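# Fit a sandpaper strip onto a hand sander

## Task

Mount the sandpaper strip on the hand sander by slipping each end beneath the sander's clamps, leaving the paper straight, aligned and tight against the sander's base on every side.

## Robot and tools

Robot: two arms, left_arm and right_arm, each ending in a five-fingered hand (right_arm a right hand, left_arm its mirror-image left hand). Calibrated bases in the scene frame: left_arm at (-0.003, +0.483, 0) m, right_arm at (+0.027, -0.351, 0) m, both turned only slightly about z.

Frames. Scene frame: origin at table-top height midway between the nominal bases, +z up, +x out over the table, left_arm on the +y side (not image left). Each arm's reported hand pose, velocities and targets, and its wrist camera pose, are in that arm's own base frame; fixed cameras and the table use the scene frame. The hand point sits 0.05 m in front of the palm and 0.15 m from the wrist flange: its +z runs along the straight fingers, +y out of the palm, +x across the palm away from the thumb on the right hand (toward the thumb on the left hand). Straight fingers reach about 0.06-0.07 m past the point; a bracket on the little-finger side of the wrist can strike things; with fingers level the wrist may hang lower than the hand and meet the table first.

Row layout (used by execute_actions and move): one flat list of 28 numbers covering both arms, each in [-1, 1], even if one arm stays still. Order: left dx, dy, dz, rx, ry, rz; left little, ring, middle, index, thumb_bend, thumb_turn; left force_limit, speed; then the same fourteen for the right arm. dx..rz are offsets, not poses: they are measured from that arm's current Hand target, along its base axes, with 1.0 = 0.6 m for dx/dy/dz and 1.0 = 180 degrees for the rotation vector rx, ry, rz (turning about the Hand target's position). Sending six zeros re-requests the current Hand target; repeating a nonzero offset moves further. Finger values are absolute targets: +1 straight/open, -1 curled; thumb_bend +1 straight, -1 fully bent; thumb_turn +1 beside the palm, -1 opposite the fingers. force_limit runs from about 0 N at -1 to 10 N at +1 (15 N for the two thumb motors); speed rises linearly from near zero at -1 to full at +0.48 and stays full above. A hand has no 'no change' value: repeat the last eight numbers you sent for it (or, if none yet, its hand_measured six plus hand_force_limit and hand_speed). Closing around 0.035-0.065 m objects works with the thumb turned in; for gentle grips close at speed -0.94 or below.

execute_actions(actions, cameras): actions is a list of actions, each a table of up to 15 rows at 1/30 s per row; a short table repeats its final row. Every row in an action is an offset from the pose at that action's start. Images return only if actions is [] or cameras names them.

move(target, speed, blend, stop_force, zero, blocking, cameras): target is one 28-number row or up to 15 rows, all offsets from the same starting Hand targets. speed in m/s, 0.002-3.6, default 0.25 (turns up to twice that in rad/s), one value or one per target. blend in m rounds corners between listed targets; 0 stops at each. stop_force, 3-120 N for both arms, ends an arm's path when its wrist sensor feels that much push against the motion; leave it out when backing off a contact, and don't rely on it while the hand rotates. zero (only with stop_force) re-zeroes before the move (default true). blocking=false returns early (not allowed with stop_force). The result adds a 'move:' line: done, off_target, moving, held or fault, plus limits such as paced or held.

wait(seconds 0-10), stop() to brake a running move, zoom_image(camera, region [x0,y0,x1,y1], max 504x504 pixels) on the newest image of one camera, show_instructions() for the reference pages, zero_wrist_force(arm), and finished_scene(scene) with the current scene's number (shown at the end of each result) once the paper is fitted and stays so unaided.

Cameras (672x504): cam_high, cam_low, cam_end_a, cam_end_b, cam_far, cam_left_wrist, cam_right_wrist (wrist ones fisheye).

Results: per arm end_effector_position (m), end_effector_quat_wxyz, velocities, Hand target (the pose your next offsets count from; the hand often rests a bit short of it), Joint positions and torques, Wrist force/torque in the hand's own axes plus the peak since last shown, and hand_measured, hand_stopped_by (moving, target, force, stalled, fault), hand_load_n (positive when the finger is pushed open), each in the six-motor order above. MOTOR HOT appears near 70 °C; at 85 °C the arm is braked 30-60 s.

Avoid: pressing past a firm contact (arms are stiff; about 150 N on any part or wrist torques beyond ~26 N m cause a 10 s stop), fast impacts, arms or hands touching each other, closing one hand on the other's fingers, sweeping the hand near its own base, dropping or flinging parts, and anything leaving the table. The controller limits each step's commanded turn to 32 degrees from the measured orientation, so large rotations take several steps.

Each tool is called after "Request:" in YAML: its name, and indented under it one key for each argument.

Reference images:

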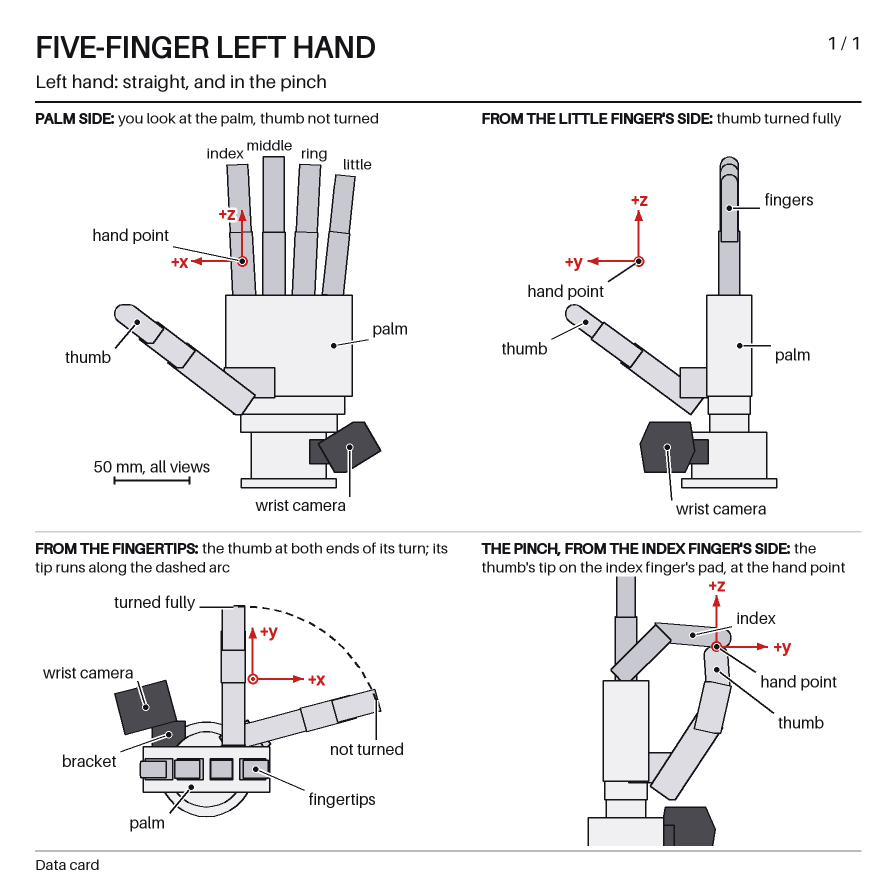

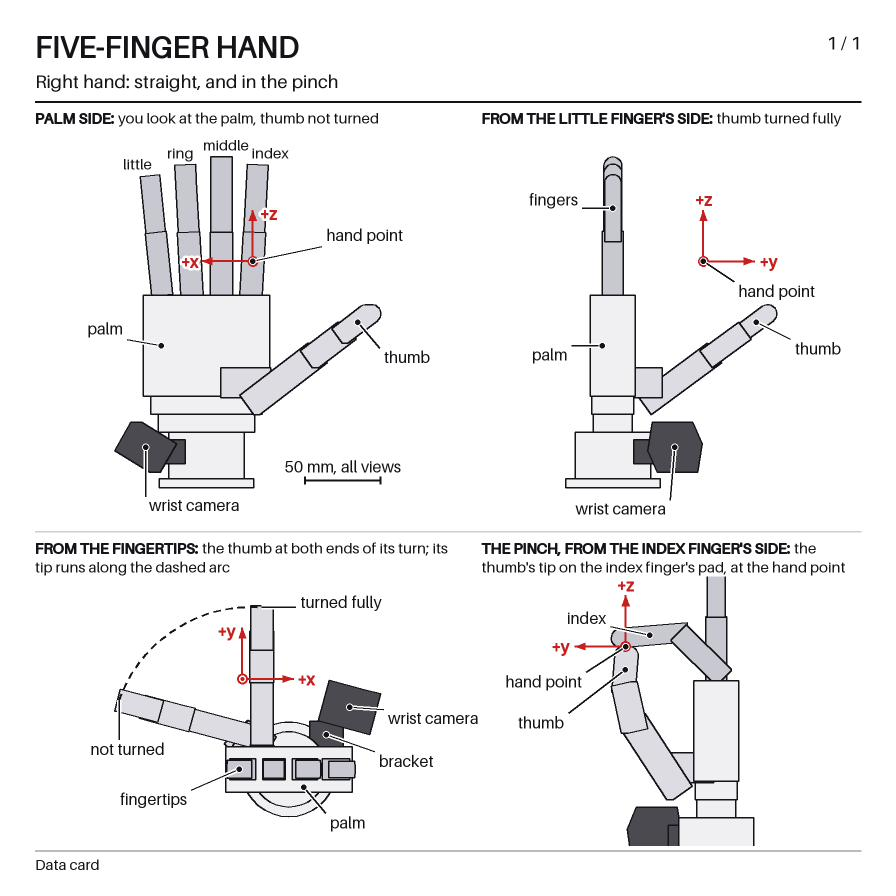

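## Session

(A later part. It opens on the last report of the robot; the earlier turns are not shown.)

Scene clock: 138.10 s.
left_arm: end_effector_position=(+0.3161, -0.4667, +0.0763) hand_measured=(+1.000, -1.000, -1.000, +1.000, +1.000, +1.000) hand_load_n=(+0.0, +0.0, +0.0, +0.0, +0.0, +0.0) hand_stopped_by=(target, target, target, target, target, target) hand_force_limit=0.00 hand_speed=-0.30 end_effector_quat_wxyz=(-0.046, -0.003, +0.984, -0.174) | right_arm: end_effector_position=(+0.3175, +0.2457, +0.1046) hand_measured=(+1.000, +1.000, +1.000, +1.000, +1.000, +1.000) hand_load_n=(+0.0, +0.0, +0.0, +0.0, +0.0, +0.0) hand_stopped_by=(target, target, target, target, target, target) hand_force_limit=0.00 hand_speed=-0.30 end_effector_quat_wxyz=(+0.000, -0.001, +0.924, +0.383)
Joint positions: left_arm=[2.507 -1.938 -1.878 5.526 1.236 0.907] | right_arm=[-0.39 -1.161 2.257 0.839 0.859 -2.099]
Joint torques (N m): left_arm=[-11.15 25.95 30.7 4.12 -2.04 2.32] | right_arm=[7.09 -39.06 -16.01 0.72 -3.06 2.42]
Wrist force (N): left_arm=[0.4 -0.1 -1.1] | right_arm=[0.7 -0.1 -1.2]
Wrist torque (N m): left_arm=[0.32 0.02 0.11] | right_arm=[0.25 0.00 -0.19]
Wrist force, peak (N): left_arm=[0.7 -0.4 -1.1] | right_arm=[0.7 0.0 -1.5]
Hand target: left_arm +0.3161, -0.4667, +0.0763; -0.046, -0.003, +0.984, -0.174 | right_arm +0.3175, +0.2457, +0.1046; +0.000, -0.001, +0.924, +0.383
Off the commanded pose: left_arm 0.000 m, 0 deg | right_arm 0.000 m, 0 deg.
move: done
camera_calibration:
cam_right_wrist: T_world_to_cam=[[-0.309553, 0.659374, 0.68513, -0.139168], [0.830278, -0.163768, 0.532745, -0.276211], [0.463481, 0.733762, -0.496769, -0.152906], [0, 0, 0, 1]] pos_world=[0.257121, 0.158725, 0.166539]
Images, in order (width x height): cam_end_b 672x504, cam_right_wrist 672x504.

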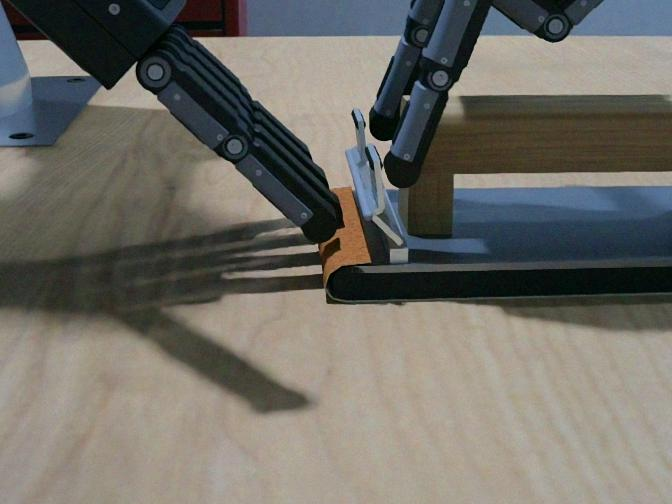

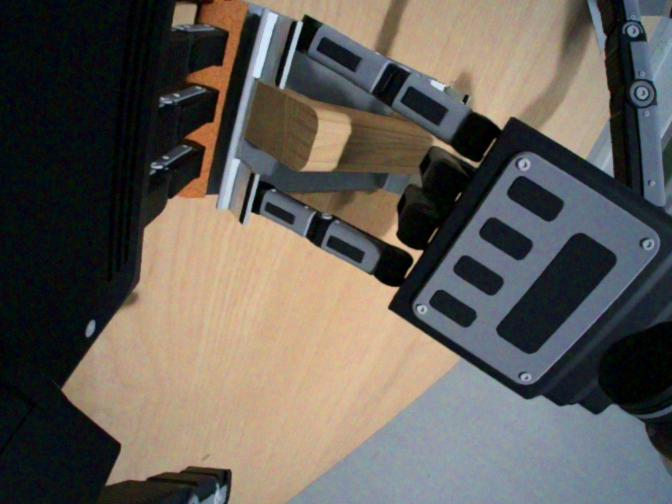

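Request:
move:
  target:
    - [0,0,0,0,0,0,1,-1,-1,1,1,1,0,-0.3,-0.0003,-0.02,0.005,0,0,0,1,1,1,1,1,1,0,-0.3]
    - [0,0,0,0,0,0,1,-1,-1,1,1,1,0,-0.3,-0.0003,-0.02,-0.0075,0,0,0,1,1,1,1,1,1,0,-0.3]
  speed: 0.05
  blend: [0.001,0]
  cameras: ["cam_end_b","cam_right_wrist"]

Request:
zoom_image:
  camera: "cam_end_b"
  region: [200, 60, 480, 320]

Scene clock: 173.73 s.
left_arm: end_effector_position=(+0.3161, -0.4667, +0.0763) hand_measured=(+1.000, -1.000, -1.000, +1.000, +1.000, +1.000) hand_load_n=(+0.0, +0.0, +0.0, +0.0, +0.0, +0.0) hand_stopped_by=(target, target, target, target, target, target) hand_force_limit=0.00 hand_speed=-0.30 end_effector_quat_wxyz=(-0.046, -0.003, +0.984, -0.174) | right_arm: end_effector_position=(+0.3173, +0.2337, +0.1002) hand_measured=(+1.000, +1.000, +1.000, +1.000, +1.000, +1.000) hand_load_n=(+0.0, +0.0, +0.0, +0.0, +0.0, +0.0) hand_stopped_by=(target, target, target, target, target, target) hand_force_limit=0.00 hand_speed=-0.30 end_effector_quat_wxyz=(+0.000, -0.001, +0.924, +0.383)
Joint positions: left_arm=[2.507 -1.938 -1.878 5.526 1.236 0.907] | right_arm=[-0.433 -1.144 2.266 0.847 0.875 -2.151]
Joint torques (N m): left_arm=[-11.38 25.93 29.63 4.17 -1.93 2.34] | right_arm=[-7.38 -12.72 1.82 0.71 1.01 -2.35]
Wrist force (N): left_arm=[0.3 -0.2 -0.9] | right_arm=[0.5 -0.2 -0.5]
Wrist torque (N m): left_arm=[0.29 0.04 0.11] | right_arm=[0.20 -0.01 -0.07]
Wrist force, peak (N): left_arm=[0.5 -0.3 -1.3] | right_arm=[0.8 -0.3 -1.6]
Hand target: left_arm +0.3161, -0.4667, +0.0763; -0.046, -0.003, +0.984, -0.174 | right_arm +0.3173, +0.2337, +0.1001; +0.000, -0.001, +0.924, +0.383
Off the commanded pose: left_arm 0.000 m, 0 deg | right_arm 0.000 m, 0 deg.
move: done
camera_calibration:
cam_right_wrist: T_world_to_cam=[[-0.309553, 0.659374, 0.68513, -0.128234], [0.830278, -0.163768, 0.532745, -0.275612], [0.463481, 0.733762, -0.496769, -0.146243], [0, 0, 0, 1]] pos_world=[0.256921, 0.146725, 0.162039]
Images, in order (width x height): cam_end_b 672x504, cam_right_wrist 672x504.

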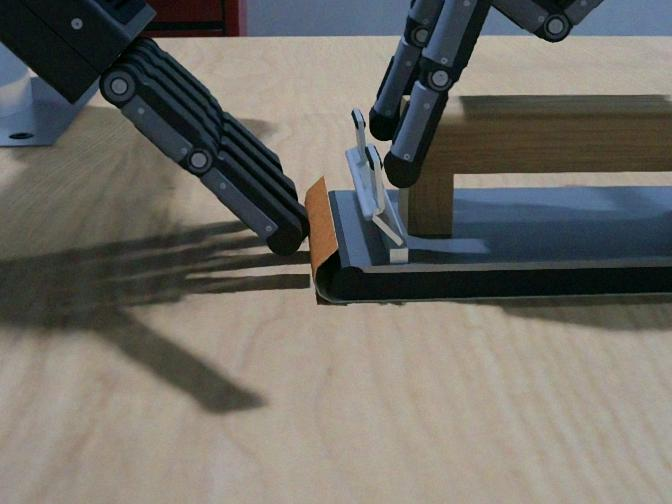

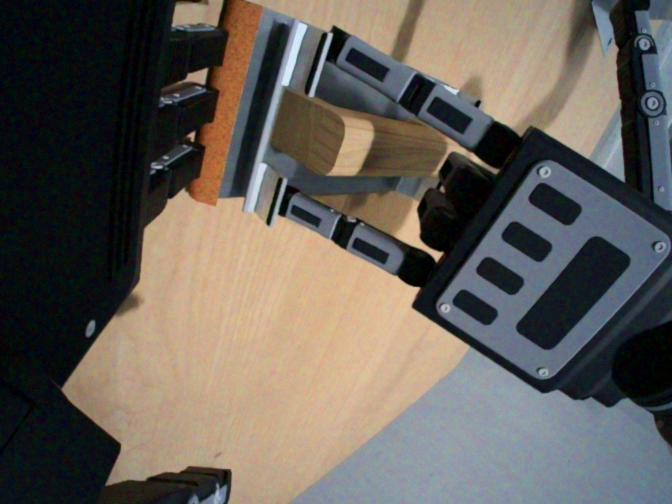

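Scaled by 1.800 from the camera's 672x504 image, which has a finer 960x720 frame.

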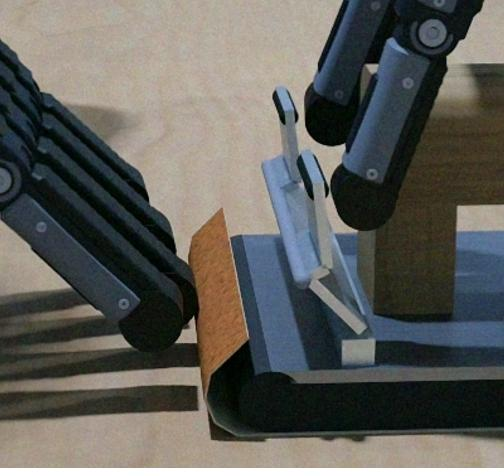

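Request:
move:
  target: [0,0,0,0,0,0,1,-1,-1,1,1,1,0,-0.3,0.0004,0.0267,0,0,0,0,1,1,1,1,1,1,0,-0.3]
  speed: 0.015
  stop_force: 4
  cameras: ["cam_end_b","cam_right_wrist"]

Request:
zoom_image:
  camera: "cam_end_b"
  region: [200, 60, 480, 320]

Scene clock: 178.67 s.
left_arm: end_effector_position=(+0.3161, -0.4667, +0.0763) hand_measured=(+1.000, -1.000, -1.000, +1.000, +1.000, +1.000) hand_load_n=(-3.0, +0.0, +0.0, +0.0, +0.0, +0.0) hand_stopped_by=(target, target, target, target, target, target) hand_force_limit=0.00 hand_speed=-0.30 end_effector_quat_wxyz=(-0.046, -0.003, +0.984, -0.174) | right_arm: end_effector_position=(+0.3174, +0.2434, +0.1001) hand_measured=(+1.000, +1.000, +1.000, +1.000, +1.000, +1.000) hand_load_n=(+0.0, +0.0, -0.5, +0.0, +0.0, +0.0) hand_stopped_by=(target, target, target, target, target, target) hand_force_limit=0.00 hand_speed=-0.30 end_effector_quat_wxyz=(+0.000, -0.001, +0.924, +0.383)
Joint positions: left_arm=[2.507 -1.938 -1.878 5.526 1.236 0.907] | right_arm=[-0.398 -1.148 2.26 0.83 0.861 -2.109]
Joint torques (N m): left_arm=[-11.67 26.22 29.74 4.22 -1.81 2.35] | right_arm=[-7.77 -11.4 2.91 5.12 1.11 -2.61]
Wrist force (N): left_arm=[1.0 1.8 -1.9] | right_arm=[0.8 0.3 -2.5]
Wrist torque (N m): left_arm=[0.32 -0.07 0.03] | right_arm=[0.30 0.03 -0.02]
Wrist force, peak (N): left_arm=[1.0 1.9 -2.5] | right_arm=[1.5 -1.5 -5.0]
Hand target: left_arm +0.3161, -0.4667, +0.0763; -0.046, -0.003, +0.984, -0.174 | right_arm +0.3174, +0.2434, +0.1001; +0.000, -0.001, +0.924, +0.383 (not the last commanded pose)
Off the commanded pose: left_arm 0.000 m, 0 deg | right_arm 0.006 m, 0 deg.
move: contact (right_arm)
camera_calibration:
cam_right_wrist: T_world_to_cam=[[-0.309614, 0.659275, 0.685197, -0.134578], [0.830262, -0.163797, 0.532763, -0.274101], [0.46347, 0.733844, -0.496657, -0.153436], [0, 0, 0, 1]] pos_world=[0.257021, 0.156425, 0.162038]
Images, in order (width x height): cam_end_b 672x504, cam_right_wrist 672x504.

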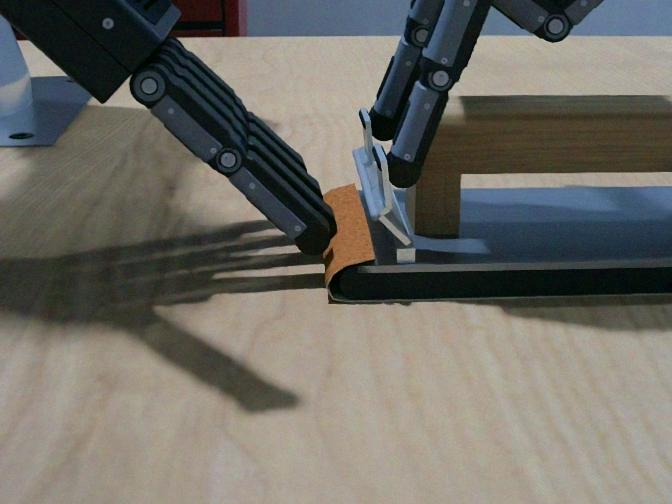

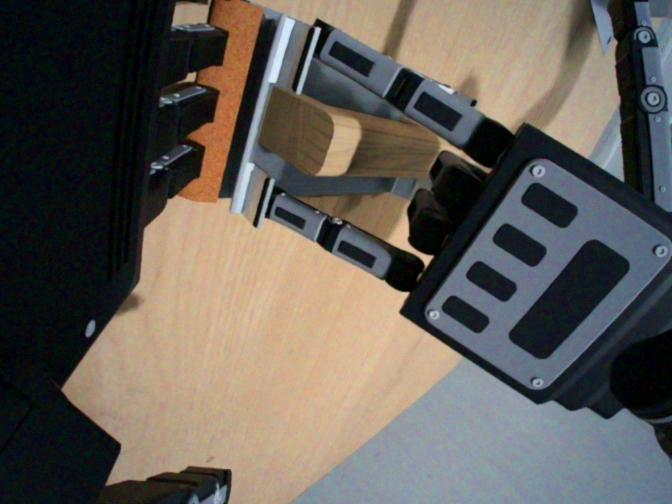

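Scaled by 1.800 from the camera's 672x504 image, which has a finer 960x720 frame.

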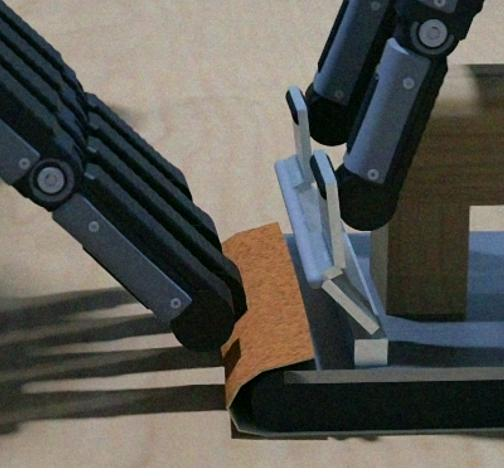

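Request:
move:
  target:
    - [0,0,0,0,0,0,1,-1,-1,1,1,1,0,-0.3,-0.0006,-0.0333,0.0067,0,0,0,1,1,1,1,1,1,0,-0.3]
    - [0,0,0,0,0,0,1,-1,-1,1,1,1,0,-0.3,-0.0006,-0.0333,0.0067,0,0,0,-1,-1,1,-1,1,1,0,-0.3]
    - [0,0,0,0,0,0,1,-1,-1,1,1,1,0,-0.3,-0.0006,-0.0333,0,0,0,0,-1,-1,1,-1,1,1,0,-0.3]
  speed: 0.06
  blend: 0
  cameras: ["cam_end_b","cam_right_wrist"]

Request:
move:
  target: [0,0,0,0,0,0,1,-1,-1,1,1,1,0,-0.3,0.0006,0.0367,0,0,0,0,-1,-1,1,-1,1,1,0,-0.3]
  speed: 0.02
  stop_force: 4
  cameras: ["cam_end_b","cam_end_a","cam_right_wrist"]

Request:
zoom_image:
  camera: "cam_end_b"
  region: [200, 60, 480, 320]

Scene clock: 221.47 s.
left_arm: end_effector_position=(+0.3161, -0.4667, +0.0763) hand_measured=(+1.000, -1.000, -1.000, +1.000, +1.000, +1.000) hand_load_n=(-2.0, +0.0, +0.0, -0.5, +0.0, +0.0) hand_stopped_by=(target, target, target, target, target, target) hand_force_limit=0.00 hand_speed=-0.30 end_effector_quat_wxyz=(-0.046, -0.003, +0.984, -0.174) | right_arm: end_effector_position=(+0.3171, +0.2234, +0.1002) hand_measured=(-1.000, -1.000, +1.000, -1.000, +1.000, +1.000) hand_load_n=(+0.0, +0.0, +0.0, +0.0, +0.0, +0.0) hand_stopped_by=(target, target, target, target, target, target) hand_force_limit=0.00 hand_speed=-0.30 end_effector_quat_wxyz=(+0.000, -0.001, +0.924, +0.383)
Joint positions: left_arm=[2.507 -1.938 -1.878 5.526 1.236 0.907] | right_arm=[-0.47 -1.139 2.271 0.865 0.889 -2.195]
Joint torques (N m): left_arm=[-11.78 25.77 29.42 4.14 -1.81 2.3] | right_arm=[-5.22 -12.73 2.56 0.83 0.59 -2.12]
Wrist force (N): left_arm=[0.8 1.1 -1.5] | right_arm=[0.4 -0.8 -0.4]
Wrist torque (N m): left_arm=[0.27 0.01 0.05] | right_arm=[0.11 0.01 -0.11]
Wrist force, peak (N): left_arm=[1.0 2.0 -2.4] | right_arm=[1.0 0.5 -2.9]
Hand target: left_arm +0.3161, -0.4667, +0.0763; -0.046, -0.003, +0.984, -0.174 | right_arm +0.3171, +0.2234, +0.1001; +0.000, -0.001, +0.924, +0.383
Off the commanded pose: left_arm 0.000 m, 0 deg | right_arm 0.000 m, 0 deg.
move: done
camera_calibration:
cam_right_wrist: T_world_to_cam=[[-0.309669, 0.659285, 0.685163, -0.121567], [0.830241, -0.163754, 0.532808, -0.277106], [0.46347, 0.733844, -0.496656, -0.138524], [0, 0, 0, 1]] pos_world=[0.256621, 0.136425, 0.162138]
Images, in order (width x height): cam_end_b 672x504, cam_right_wrist 672x504.

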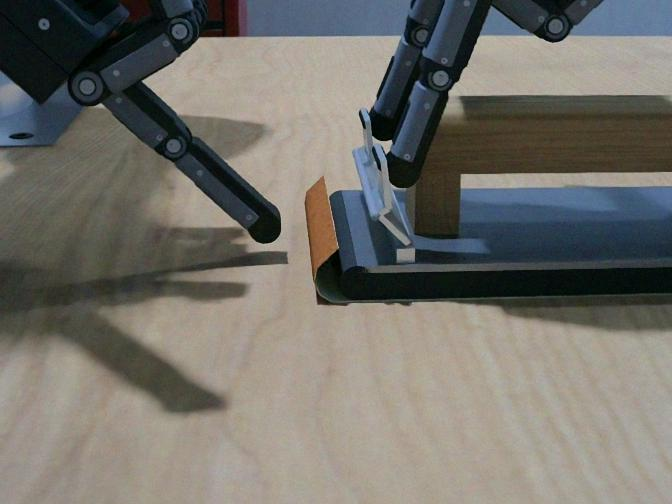

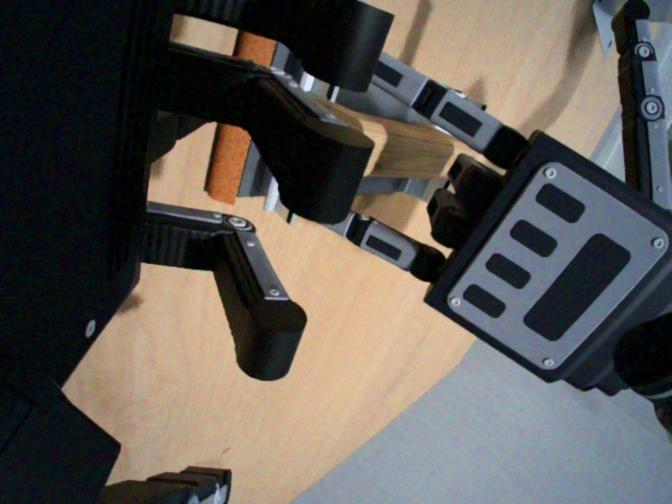

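Scene clock: 223.67 s.
left_arm: end_effector_position=(+0.3161, -0.4667, +0.0763) hand_measured=(+1.000, -1.000, -1.000, +1.000, +1.000, +1.000) hand_load_n=(-3.0, +0.0, +0.0, -1.0, +0.0, +0.0) hand_stopped_by=(target, target, target, target, target, target) hand_force_limit=0.00 hand_speed=-0.30 end_effector_quat_wxyz=(-0.046, -0.003, +0.984, -0.174) | right_arm: end_effector_position=(+0.3174, +0.2439, +0.1001) hand_measured=(-1.000, -1.000, +1.000, -1.000, +1.000, +1.000) hand_load_n=(+0.0, +0.0, +0.0, +0.0, +0.0, +0.0) hand_stopped_by=(target, target, target, target, target, target) hand_force_limit=0.00 hand_speed=-0.30 end_effector_quat_wxyz=(+0.000, -0.001, +0.924, +0.383)
Joint positions: left_arm=[2.507 -1.938 -1.878 5.526 1.236 0.907] | right_arm=[-0.397 -1.148 2.26 0.829 0.861 -2.107]
Joint torques (N m): left_arm=[-11.44 26.24 29.97 4.23 -1.71 2.16] | right_arm=[-6.89 -12.58 2.65 5.07 0.92 -2.46]
Wrist force (N): left_arm=[1.0 2.6 -2.8] | right_arm=[0.7 0.3 -3.4]
Wrist torque (N m): left_arm=[0.30 -0.01 0.01] | right_arm=[0.39 0.09 -0.04]
Wrist force, peak (N): left_arm=[0.9 3.0 -3.1] | right_arm=[1.0 -2.3 -5.1]
Hand target: left_arm +0.3161, -0.4667, +0.0763; -0.046, -0.003, +0.984, -0.174 | right_arm +0.3174, +0.2439, +0.1001; +0.000, -0.001, +0.924, +0.383 (not the last commanded pose)
Off the commanded pose: left_arm 0.000 m, 0 deg | right_arm 0.002 m, 0 deg.
move: contact (right_arm)
camera_calibration:
cam_right_wrist: T_world_to_cam=[[-0.309745, 0.659164, 0.685246, -0.134829], [0.830263, -0.16372, 0.532784, -0.273968], [0.463381, 0.733961, -0.496568, -0.153693], [0, 0, 0, 1]] pos_world=[0.256922, 0.156824, 0.162038]
Images, in order (width x height): cam_end_a 672x504, cam_end_b 672x504, cam_right_wrist 672x504.

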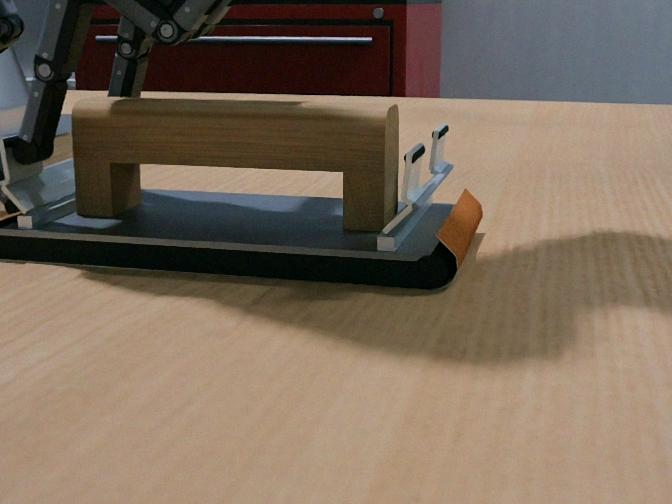

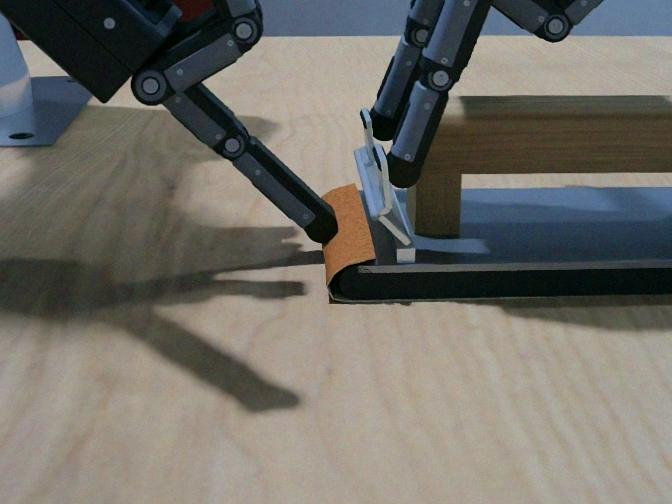

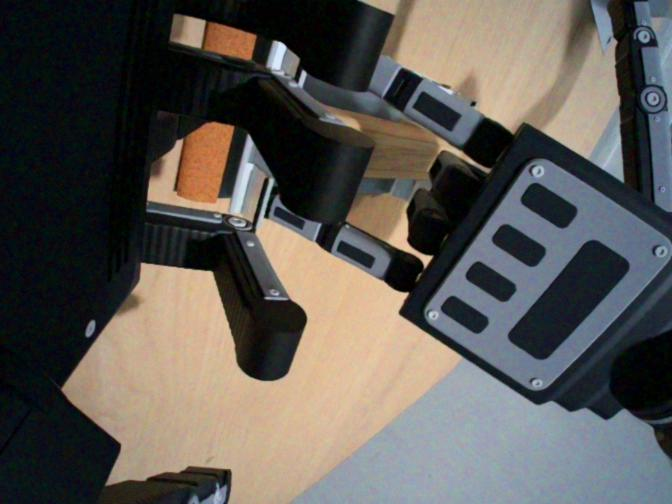

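Scaled by 1.800 from the camera's 672x504 image, which has a finer 960x720 frame.

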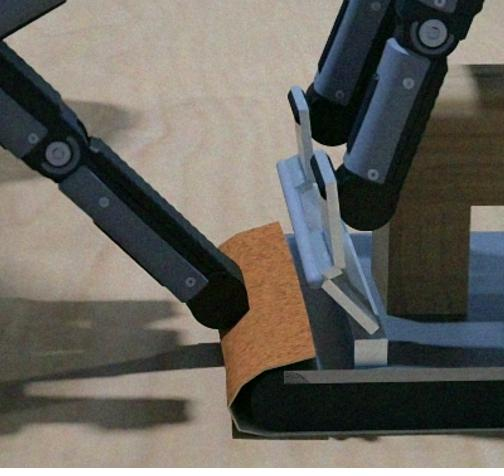

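Request:
move:
  target:
    - [0.0006,-0.0158,-0.0047,0,0,0,1,-1,-1,1,1,1,0,-0.3,0,0,0,0,0,0,-1,-1,1,-1,1,1,0,-0.3]
    - [0.0012,-0.0295,-0.0155,0,0,0,1,-1,-1,1,1,1,0,-0.3,0,0,0,0,0,0,-1,-1,1,-1,1,1,0,-0.3]
  speed: 0.02
  blend: [0.003,0]
  stop_force: 15
  cameras: ["cam_end_b","cam_right_wrist"]

Request:
zoom_image:
  camera: "cam_end_b"
  region: [200, 60, 480, 320]

Scene clock: 241.83 s.
left_arm: end_effector_position=(+0.3168, -0.4844, +0.0670) hand_measured=(+1.000, -1.000, -1.000, +1.000, +1.000, +1.000) hand_load_n=(+0.0, +0.0, +0.0, +0.0, +0.0, +0.0) hand_stopped_by=(target, target, target, target, target, target) hand_force_limit=0.00 hand_speed=-0.30 end_effector_quat_wxyz=(-0.046, -0.003, +0.984, -0.174) | right_arm: end_effector_position=(+0.3173, +0.2439, +0.1001) hand_measured=(-1.000, -1.000, +1.000, -1.000, +1.000, +1.000) hand_load_n=(+0.0, +0.0, -1.5, +0.0, -0.5, +0.0) hand_stopped_by=(target, target, target, target, target, target) hand_force_limit=0.00 hand_speed=-0.30 end_effector_quat_wxyz=(+0.000, -0.001, +0.924, +0.383)
Joint positions: left_arm=[2.483 -1.982 -1.844 5.545 1.24 0.882] | right_arm=[-0.397 -1.148 2.26 0.829 0.861 -2.107]
Joint torques (N m): left_arm=[-11.55 27.54 29.76 4.23 0.93 -2.14] | right_arm=[-3.59 -13.01 1.92 0.75 -2.8 -2.41]
Wrist force (N): left_arm=[0.5 0.1 -0.5] | right_arm=[0.5 1.4 -2.8]
Wrist torque (N m): left_arm=[0.28 0.02 0.18] | right_arm=[0.35 0.05 -0.03]
Wrist force, peak (N): left_arm=[0.8 4.8 -5.9] | right_arm=[1.3 -1.0 -4.5]
Hand target: left_arm +0.3168, -0.4844, +0.0670; -0.046, -0.003, +0.984, -0.174 | right_arm +0.3174, +0.2439, +0.1001; +0.000, -0.001, +0.924, +0.383
Off the commanded pose: left_arm 0.000 m, 0 deg | right_arm 0.000 m, 0 deg.
move: done
camera_calibration:
cam_right_wrist: T_world_to_cam=[[-0.309745, 0.659164, 0.685246, -0.134829], [0.830263, -0.16372, 0.532784, -0.273968], [0.463381, 0.733961, -0.496568, -0.153693], [0, 0, 0, 1]] pos_world=[0.256922, 0.156824, 0.162038]
Images, in order (width x height): cam_end_b 672x504, cam_right_wrist 672x504.

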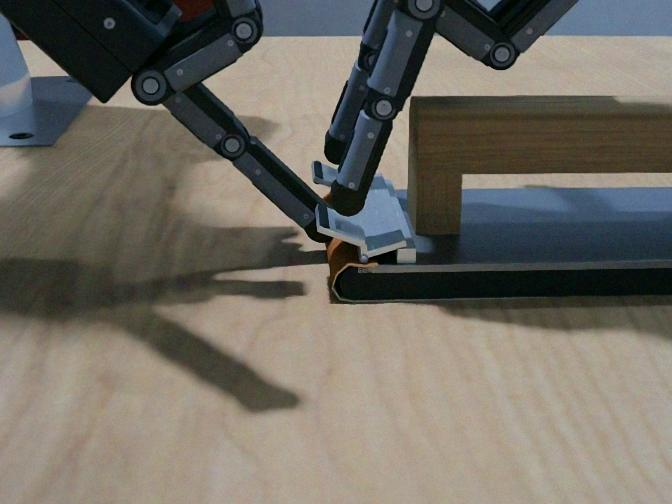

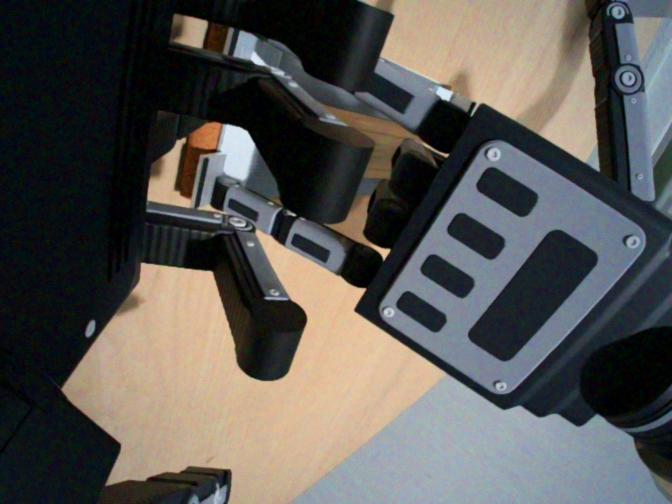

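Scaled by 1.800 from the camera's 672x504 image, which has a finer 960x720 frame.

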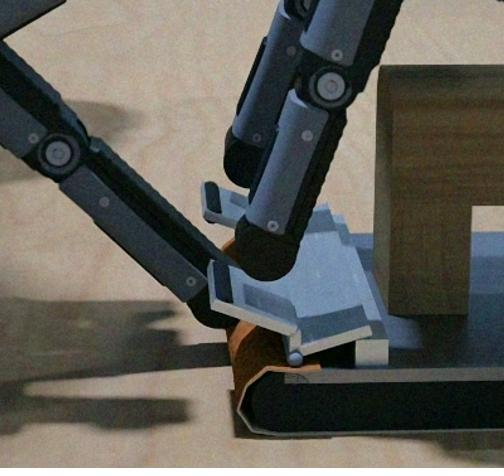

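Request:
move:
  target:
    - [0,0,0.05,0,0,0,1,-1,-1,1,1,1,0,-0.3,-0.0006,-0.0333,0.0033,0,0,0,-1,-1,1,-1,1,1,0,-0.3]
    - [0,0,0.388,0,0,0,1,-1,-1,1,1,1,0,-0.3,-0.0018,-0.1,0.167,0,0,0,-1,-1,1,-1,1,1,0,-0.3]
    - [-0.0113,0.3073,0.388,0.0153,0.269,0.4215,1,-1,-1,1,1,1,0,-0.3,0,-0.1065,0.333,-0.0216,0.2722,-0.4268,-1,-1,1,-1,1,1,0,-0.3]
  speed: [0.06, 0.3, 0.5]
  blend: [0.005, 0.03, 0]
  cameras: ["cam_end_b","cam_far","cam_high"]

Request:
zoom_image:
  camera: "cam_end_b"
  region: [200, 60, 480, 320]

Scene clock: 311.90 s.
left_arm: end_effector_position=(+0.3100, -0.3000, +0.2998) hand_measured=(+1.000, -1.000, -1.000, +1.000, +1.000, +1.000) hand_load_n=(+0.0, +0.0, +0.0, +0.0, +0.0, +0.0) hand_stopped_by=(target, target, target, target, target, target) hand_force_limit=0.00 hand_speed=-0.30 end_effector_quat_wxyz=(+0.303, +0.655, -0.680, +0.128) | right_arm: end_effector_position=(+0.3173, +0.1800, +0.2999) hand_measured=(-1.000, -1.000, +1.000, -1.000, +1.000, +1.000) hand_load_n=(+0.0, +0.0, +0.0, +0.0, +0.0, +0.5) hand_stopped_by=(target, target, target, target, target, target) hand_force_limit=0.00 hand_speed=-0.30 end_effector_quat_wxyz=(-0.125, +0.702, +0.658, +0.240)
Joint positions: left_arm=[3.129 -1.46 -1.916 4.654 0.96 0.117] | right_arm=[-0.213 -1.805 1.927 1.372 1.028 -0.127]
Joint torques (N m): left_arm=[9.3 25.78 12.56 0.46 -2.51 -2.24] | right_arm=[7.37 4.93 -27.43 0.36 1.02 2.37]
Wrist force (N): left_arm=[0.3 -0.8 -1.5] | right_arm=[-0.3 0.0 0.0]
Wrist torque (N m): left_arm=[0.14 0.04 0.37] | right_arm=[0.16 0.04 -0.16]
Wrist force, peak (N): left_arm=[0.7 -1.4 -1.8] | right_arm=[0.7 1.1 -3.2]
Hand target: left_arm +0.3100, -0.3000, +0.2998; +0.303, +0.655, -0.680, +0.128 | right_arm +0.3174, +0.1800, +0.2999; -0.125, +0.702, +0.658, +0.240
Off the commanded pose: left_arm 0.000 m, 0 deg | right_arm 0.000 m, 0 deg.
move: done
Images, in order (width x height): cam_high 672x504, cam_end_b 672x504, cam_far 672x504.

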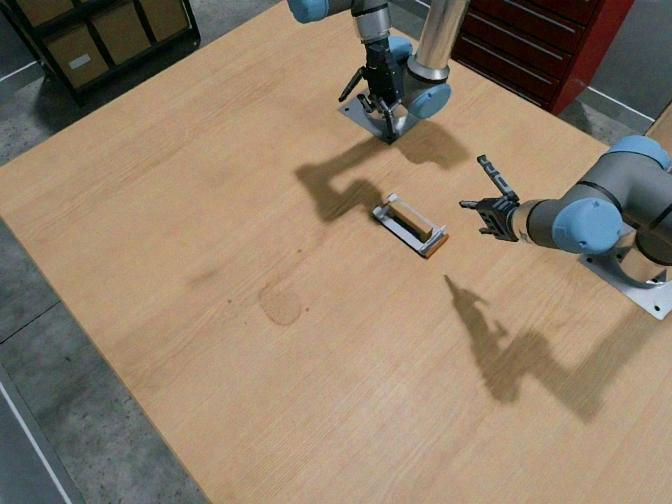

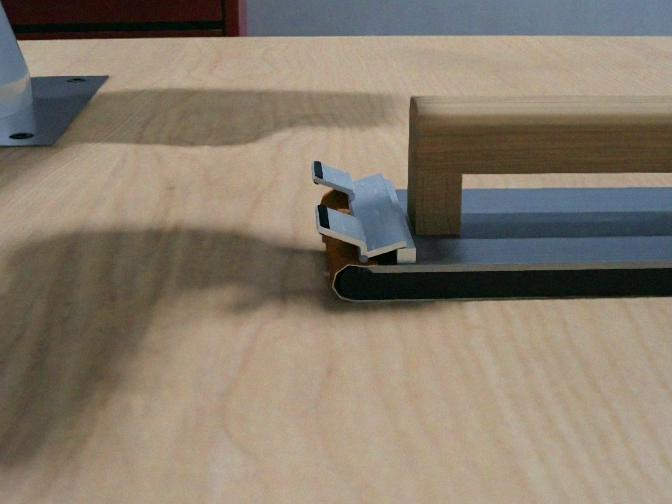

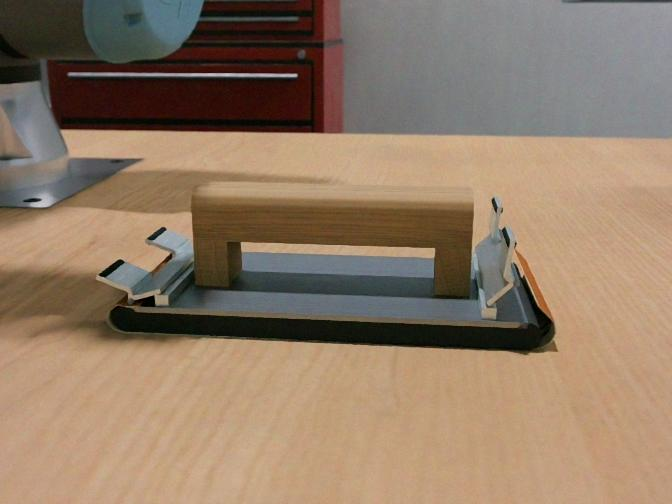

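Scaled by 1.800 from the camera's 672x504 image, which has a finer 960x720 frame.

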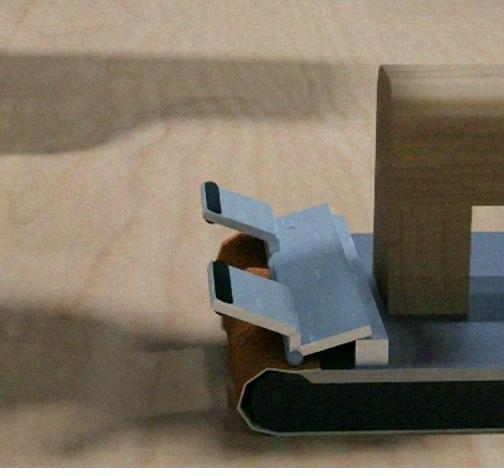

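Request:
move:
  target: [0.0867,0,-0.083,0.0153,0.269,0.4215,1,1,1,1,1,1,0,-0.3,-0.0878,0.1167,-0.033,-0.0216,0.2722,-0.4268,1,-1,-1,1,1,1,0,-0.3]
  speed: 0.5
  cameras: ["cam_left_wrist","cam_high"]

Scene clock: 321.13 s.
left_arm: end_effector_position=(+0.3621, -0.3000, +0.2500) hand_measured=(+1.000, +1.000, +1.000, +1.000, +1.000, +1.000) hand_load_n=(+0.0, +0.0, +0.0, +0.0, +0.0, +0.0) hand_stopped_by=(target, target, target, target, target, target) hand_force_limit=0.00 hand_speed=-0.30 end_effector_quat_wxyz=(+0.382, +0.924, +0.022, +0.007) | right_arm: end_effector_position=(+0.2647, +0.2500, +0.2801) hand_measured=(+1.000, -1.000, -1.000, +1.000, +1.000, +1.000) hand_load_n=(+0.0, +0.0, +0.0, +0.0, +0.0, +0.0) hand_stopped_by=(target, target, target, target, target, target) hand_force_limit=0.00 hand_speed=-0.30 end_effector_quat_wxyz=(-0.174, +0.984, -0.003, -0.047)
Joint positions: left_arm=[3.305 -1.206 -2.364 5.02 0.793 -1.407] | right_arm=[0.255 -1.392 1.518 1.447 1.209 1.831]
Joint torques (N m): left_arm=[-11.37 14.01 11.36 3.76 0.23 -1.92] | right_arm=[6.56 -13.47 -27.37 5.2 1.32 2.35]
Wrist force (N): left_arm=[0.0 -1.0 -0.2] | right_arm=[1.2 0.5 -0.7]
Wrist torque (N m): left_arm=[0.02 0.11 0.33] | right_arm=[0.24 -0.07 -0.12]
Wrist force, peak (N): left_arm=[0.4 -1.9 -0.9] | right_arm=[1.1 0.5 -0.9]
Hand target: left_arm +0.3621, -0.3000, +0.2500; +0.382, +0.924, +0.022, +0.007 | right_arm +0.2647, +0.2500, +0.2801; -0.174, +0.984, -0.003, -0.047
Off the commanded pose: left_arm 0.000 m, 0 deg | right_arm 0.000 m, 0 deg.
move: done
camera_calibration:
cam_left_wrist: T_world_to_cam=[[0.211672, 0.673631, -0.708107, 0.309784], [0.847745, 0.233983, 0.476004, -0.353891], [0.486336, -0.701051, -0.52154, -0.143686], [0, 0, 0, 1]] pos_world=[0.304316, -0.226608, 0.312876]
Images, in order (width x height): cam_high 672x504, cam_left_wrist 672x504.

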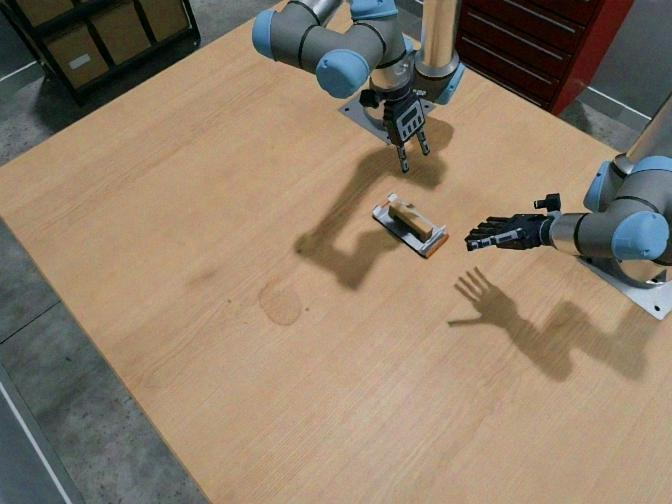

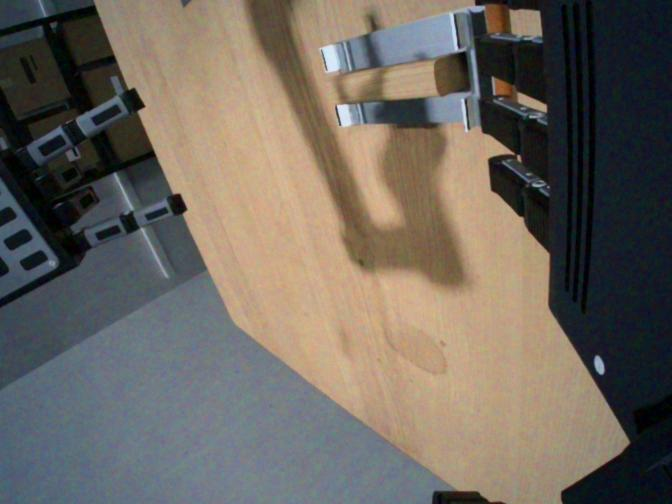

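Request:
move:
  target: [0.0003,-0.0367,-0.1667,0,0,0,1,1,1,1,1,1,0,-0.3,0,0.1117,-0.2335,0,0,0,1,-1,-1,1,1,1,0,-0.3]
  speed: 0.25
  cameras: ["cam_left_wrist","cam_right_wrist","cam_far","cam_end_a"]

Request:
zoom_image:
  camera: "cam_left_wrist"
  region: [260, 0, 560, 270]

Scene clock: 346.37 s.
left_arm: end_effector_position=(+0.3622, -0.3220, +0.1500) hand_measured=(+1.000, +1.000, +1.000, +1.000, +1.000, +1.000) hand_load_n=(+0.0, +0.0, +0.0, +0.0, +0.0, +0.0) hand_stopped_by=(target, target, target, target, target, target) hand_force_limit=0.00 hand_speed=-0.30 end_effector_quat_wxyz=(+0.382, +0.924, +0.022, +0.007) | right_arm: end_effector_position=(+0.2647, +0.3170, +0.1401) hand_measured=(+1.000, -1.000, -1.000, +1.000, +1.000, +1.000) hand_load_n=(+0.0, +0.5, +0.5, +0.0, +0.0, +0.0) hand_stopped_by=(target, target, target, target, target, target) hand_force_limit=0.00 hand_speed=-0.30 end_effector_quat_wxyz=(-0.174, +0.984, -0.003, -0.047)
Joint positions: left_arm=[3.233 -1.461 -2.533 5.515 0.787 -1.507] | right_arm=[0.419 -1.207 1.632 1.085 1.213 2.006]
Joint torques (N m): left_arm=[-10.88 3.53 6.34 3.93 -2.75 -2.29] | right_arm=[7.21 -20.19 -24.72 0.51 1.31 2.47]
Wrist force (N): left_arm=[-0.6 -0.9 -0.8] | right_arm=[1.2 0.8 -0.4]
Wrist torque (N m): left_arm=[0.07 0.15 0.25] | right_arm=[0.25 -0.11 -0.12]
Wrist force, peak (N): left_arm=[0.1 -2.1 -0.3] | right_arm=[1.1 0.8 -1.7]
Hand target: left_arm +0.3622, -0.3220, +0.1500; +0.382, +0.924, +0.022, +0.007 | right_arm +0.2647, +0.3170, +0.1400; -0.174, +0.984, -0.003, -0.047
Off the commanded pose: left_arm 0.000 m, 0 deg | right_arm 0.000 m, 0 deg.
move: done
camera_calibration:
cam_left_wrist: T_world_to_cam=[[0.211504, 0.673773, -0.708023, 0.253819], [0.84772, 0.234087, 0.475998, -0.301278], [0.486454, -0.70088, -0.52166, -0.211329], [0, 0, 0, 1]] pos_world=[0.304517, -0.248608, 0.212875]
cam_right_wrist: T_world_to_cam=[[0.288673, -0.896153, -0.337012, 0.251116], [-0.786988, -0.422566, 0.449542, 0.282154], [-0.545268, 0.135453, -0.827245, 0.339797], [0, 0, 0, 1]] pos_world=[0.334842, 0.298241, 0.238884]
Images, in order (width x height): cam_end_a 672x504, cam_far 672x504, cam_left_wrist 672x504, cam_right_wrist 672x504.

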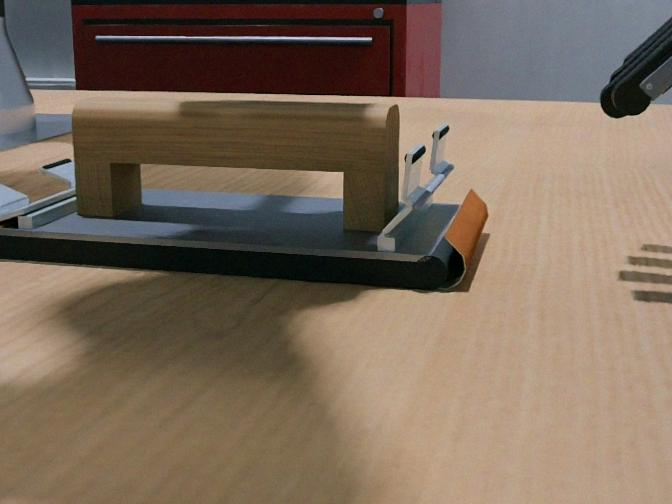

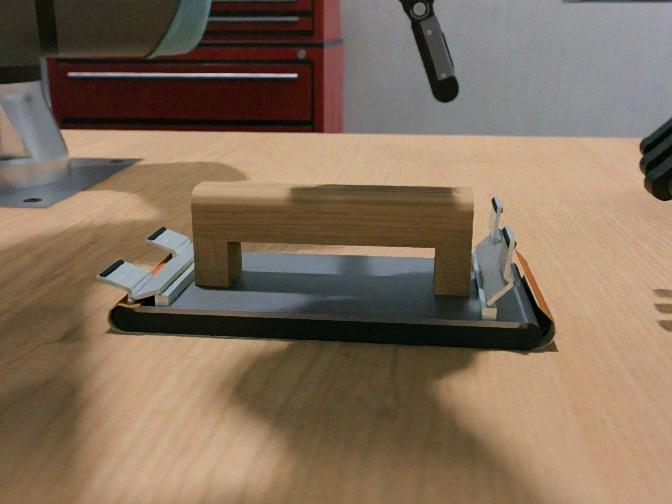

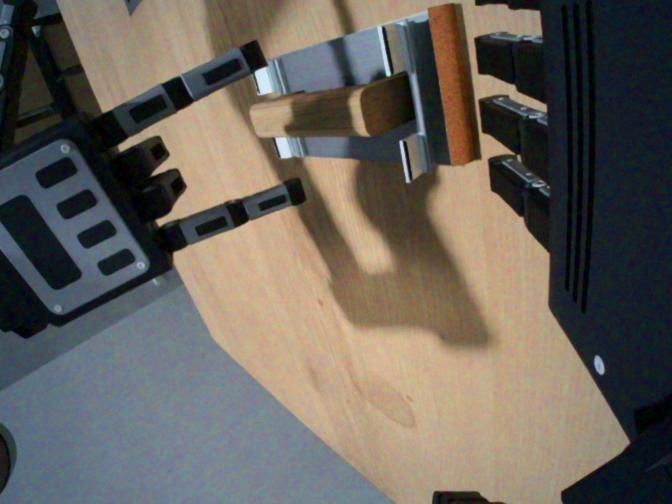

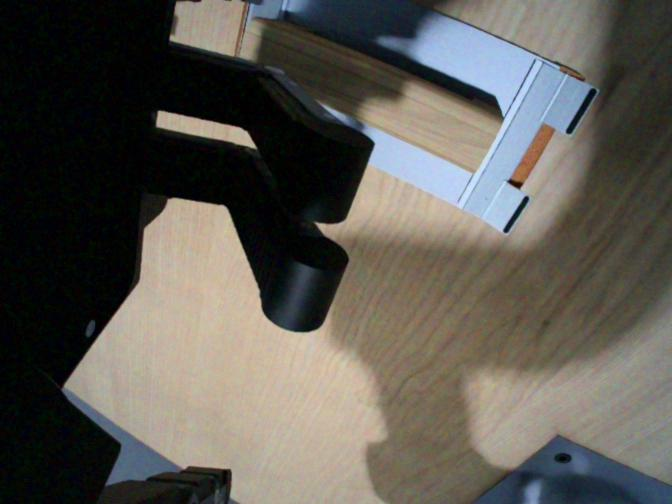

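Scaled by 1.680 from the camera's 672x504 image, which has a finer 960x720 frame.

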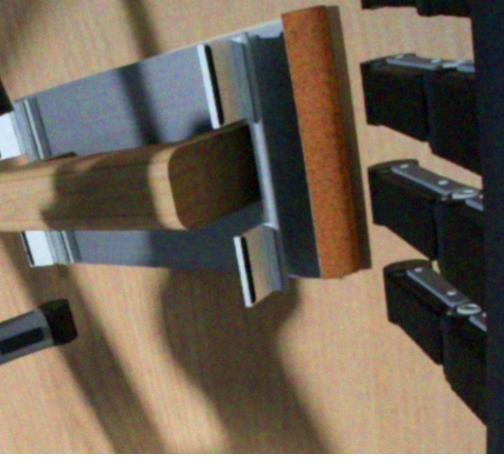

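Request:
move:
  target: [-0.0067,-0.0338,-0.0757,0,0,0,1,1,1,1,1,1,0,-0.3,0.0067,0.02,-0.1062,0,0,0,1,-1,-1,1,1,1,0,-0.3]
  speed: 0.1
  stop_force: 8
  cameras: ["cam_left_wrist","cam_far","cam_end_a"]

Request:
zoom_image:
  camera: "cam_left_wrist"
  region: [260, 0, 560, 270]

Scene clock: 395.80 s.
left_arm: end_effector_position=(+0.3582, -0.3423, +0.1046) hand_measured=(+1.000, +1.000, +1.000, +1.000, +1.000, +1.000) hand_load_n=(+0.0, +0.0, +0.0, +0.0, +0.0, +0.0) hand_stopped_by=(target, target, target, target, target, target) hand_force_limit=0.00 hand_speed=-0.30 end_effector_quat_wxyz=(+0.382, +0.924, +0.022, +0.007) | right_arm: end_effector_position=(+0.2687, +0.3290, +0.0763) hand_measured=(+1.000, -1.000, -1.000, +1.000, +1.000, +1.000) hand_load_n=(+0.0, +0.0, +0.0, +0.0, +0.0, +0.0) hand_stopped_by=(target, target, target, target, target, target) hand_force_limit=0.00 hand_speed=-0.30 end_effector_quat_wxyz=(-0.174, +0.984, -0.003, -0.047)
Joint positions: left_arm=[3.169 -1.652 -2.583 5.819 0.786 -1.597] | right_arm=[0.441 -1.112 1.673 0.941 1.215 2.03]
Joint torques (N m): left_arm=[-11.21 6.94 2.33 3.99 -2.79 -2.23] | right_arm=[6.79 -23.76 -6.61 0.44 1.39 2.42]
Wrist force (N): left_arm=[0.2 -1.3 -0.3] | right_arm=[1.2 0.4 -0.7]
Wrist torque (N m): left_arm=[-0.08 0.03 0.38] | right_arm=[0.24 -0.06 -0.14]
Wrist force, peak (N): left_arm=[-0.6 -1.3 -0.7] | right_arm=[1.1 1.0 -0.8]
Hand target: left_arm +0.3582, -0.3423, +0.1046; +0.382, +0.924, +0.022, +0.007 | right_arm +0.2687, +0.3290, +0.0763; -0.174, +0.984, -0.003, -0.047
Off the commanded pose: left_arm 0.000 m, 0 deg | right_arm 0.000 m, 0 deg.
move: done
camera_calibration:
cam_left_wrist: T_world_to_cam=[[0.211522, 0.673778, -0.708012, 0.236122], [0.847715, 0.234073, 0.476014, -0.271482], [0.486455, -0.70088, -0.52166, -0.247347], [0, 0, 0, 1]] pos_world=[0.300517, -0.268908, 0.167375]
Images, in order (width x height): cam_end_a 672x504, cam_far 672x504, cam_left_wrist 672x504.

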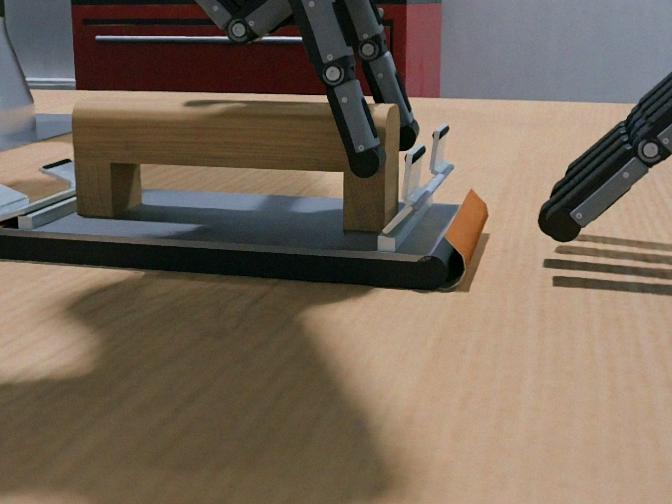

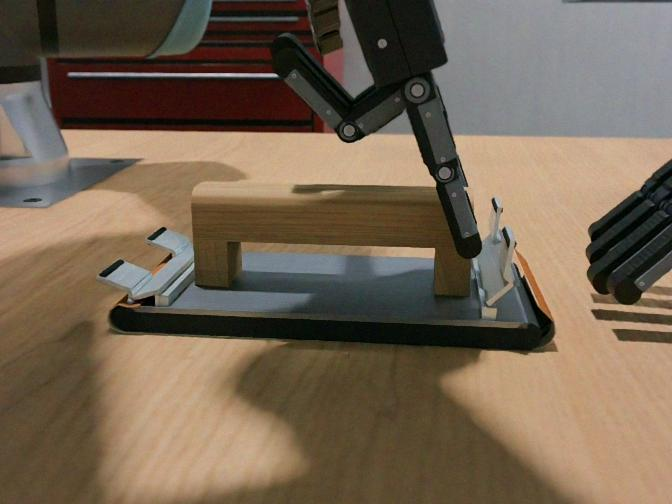

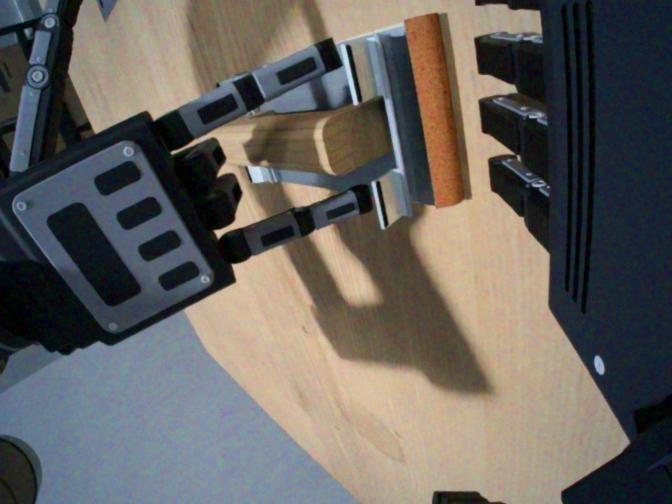

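Scaled by 1.680 from the camera's 672x504 image, which has a finer 960x720 frame.

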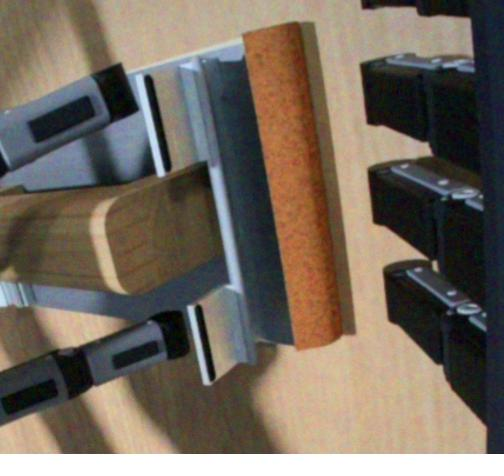

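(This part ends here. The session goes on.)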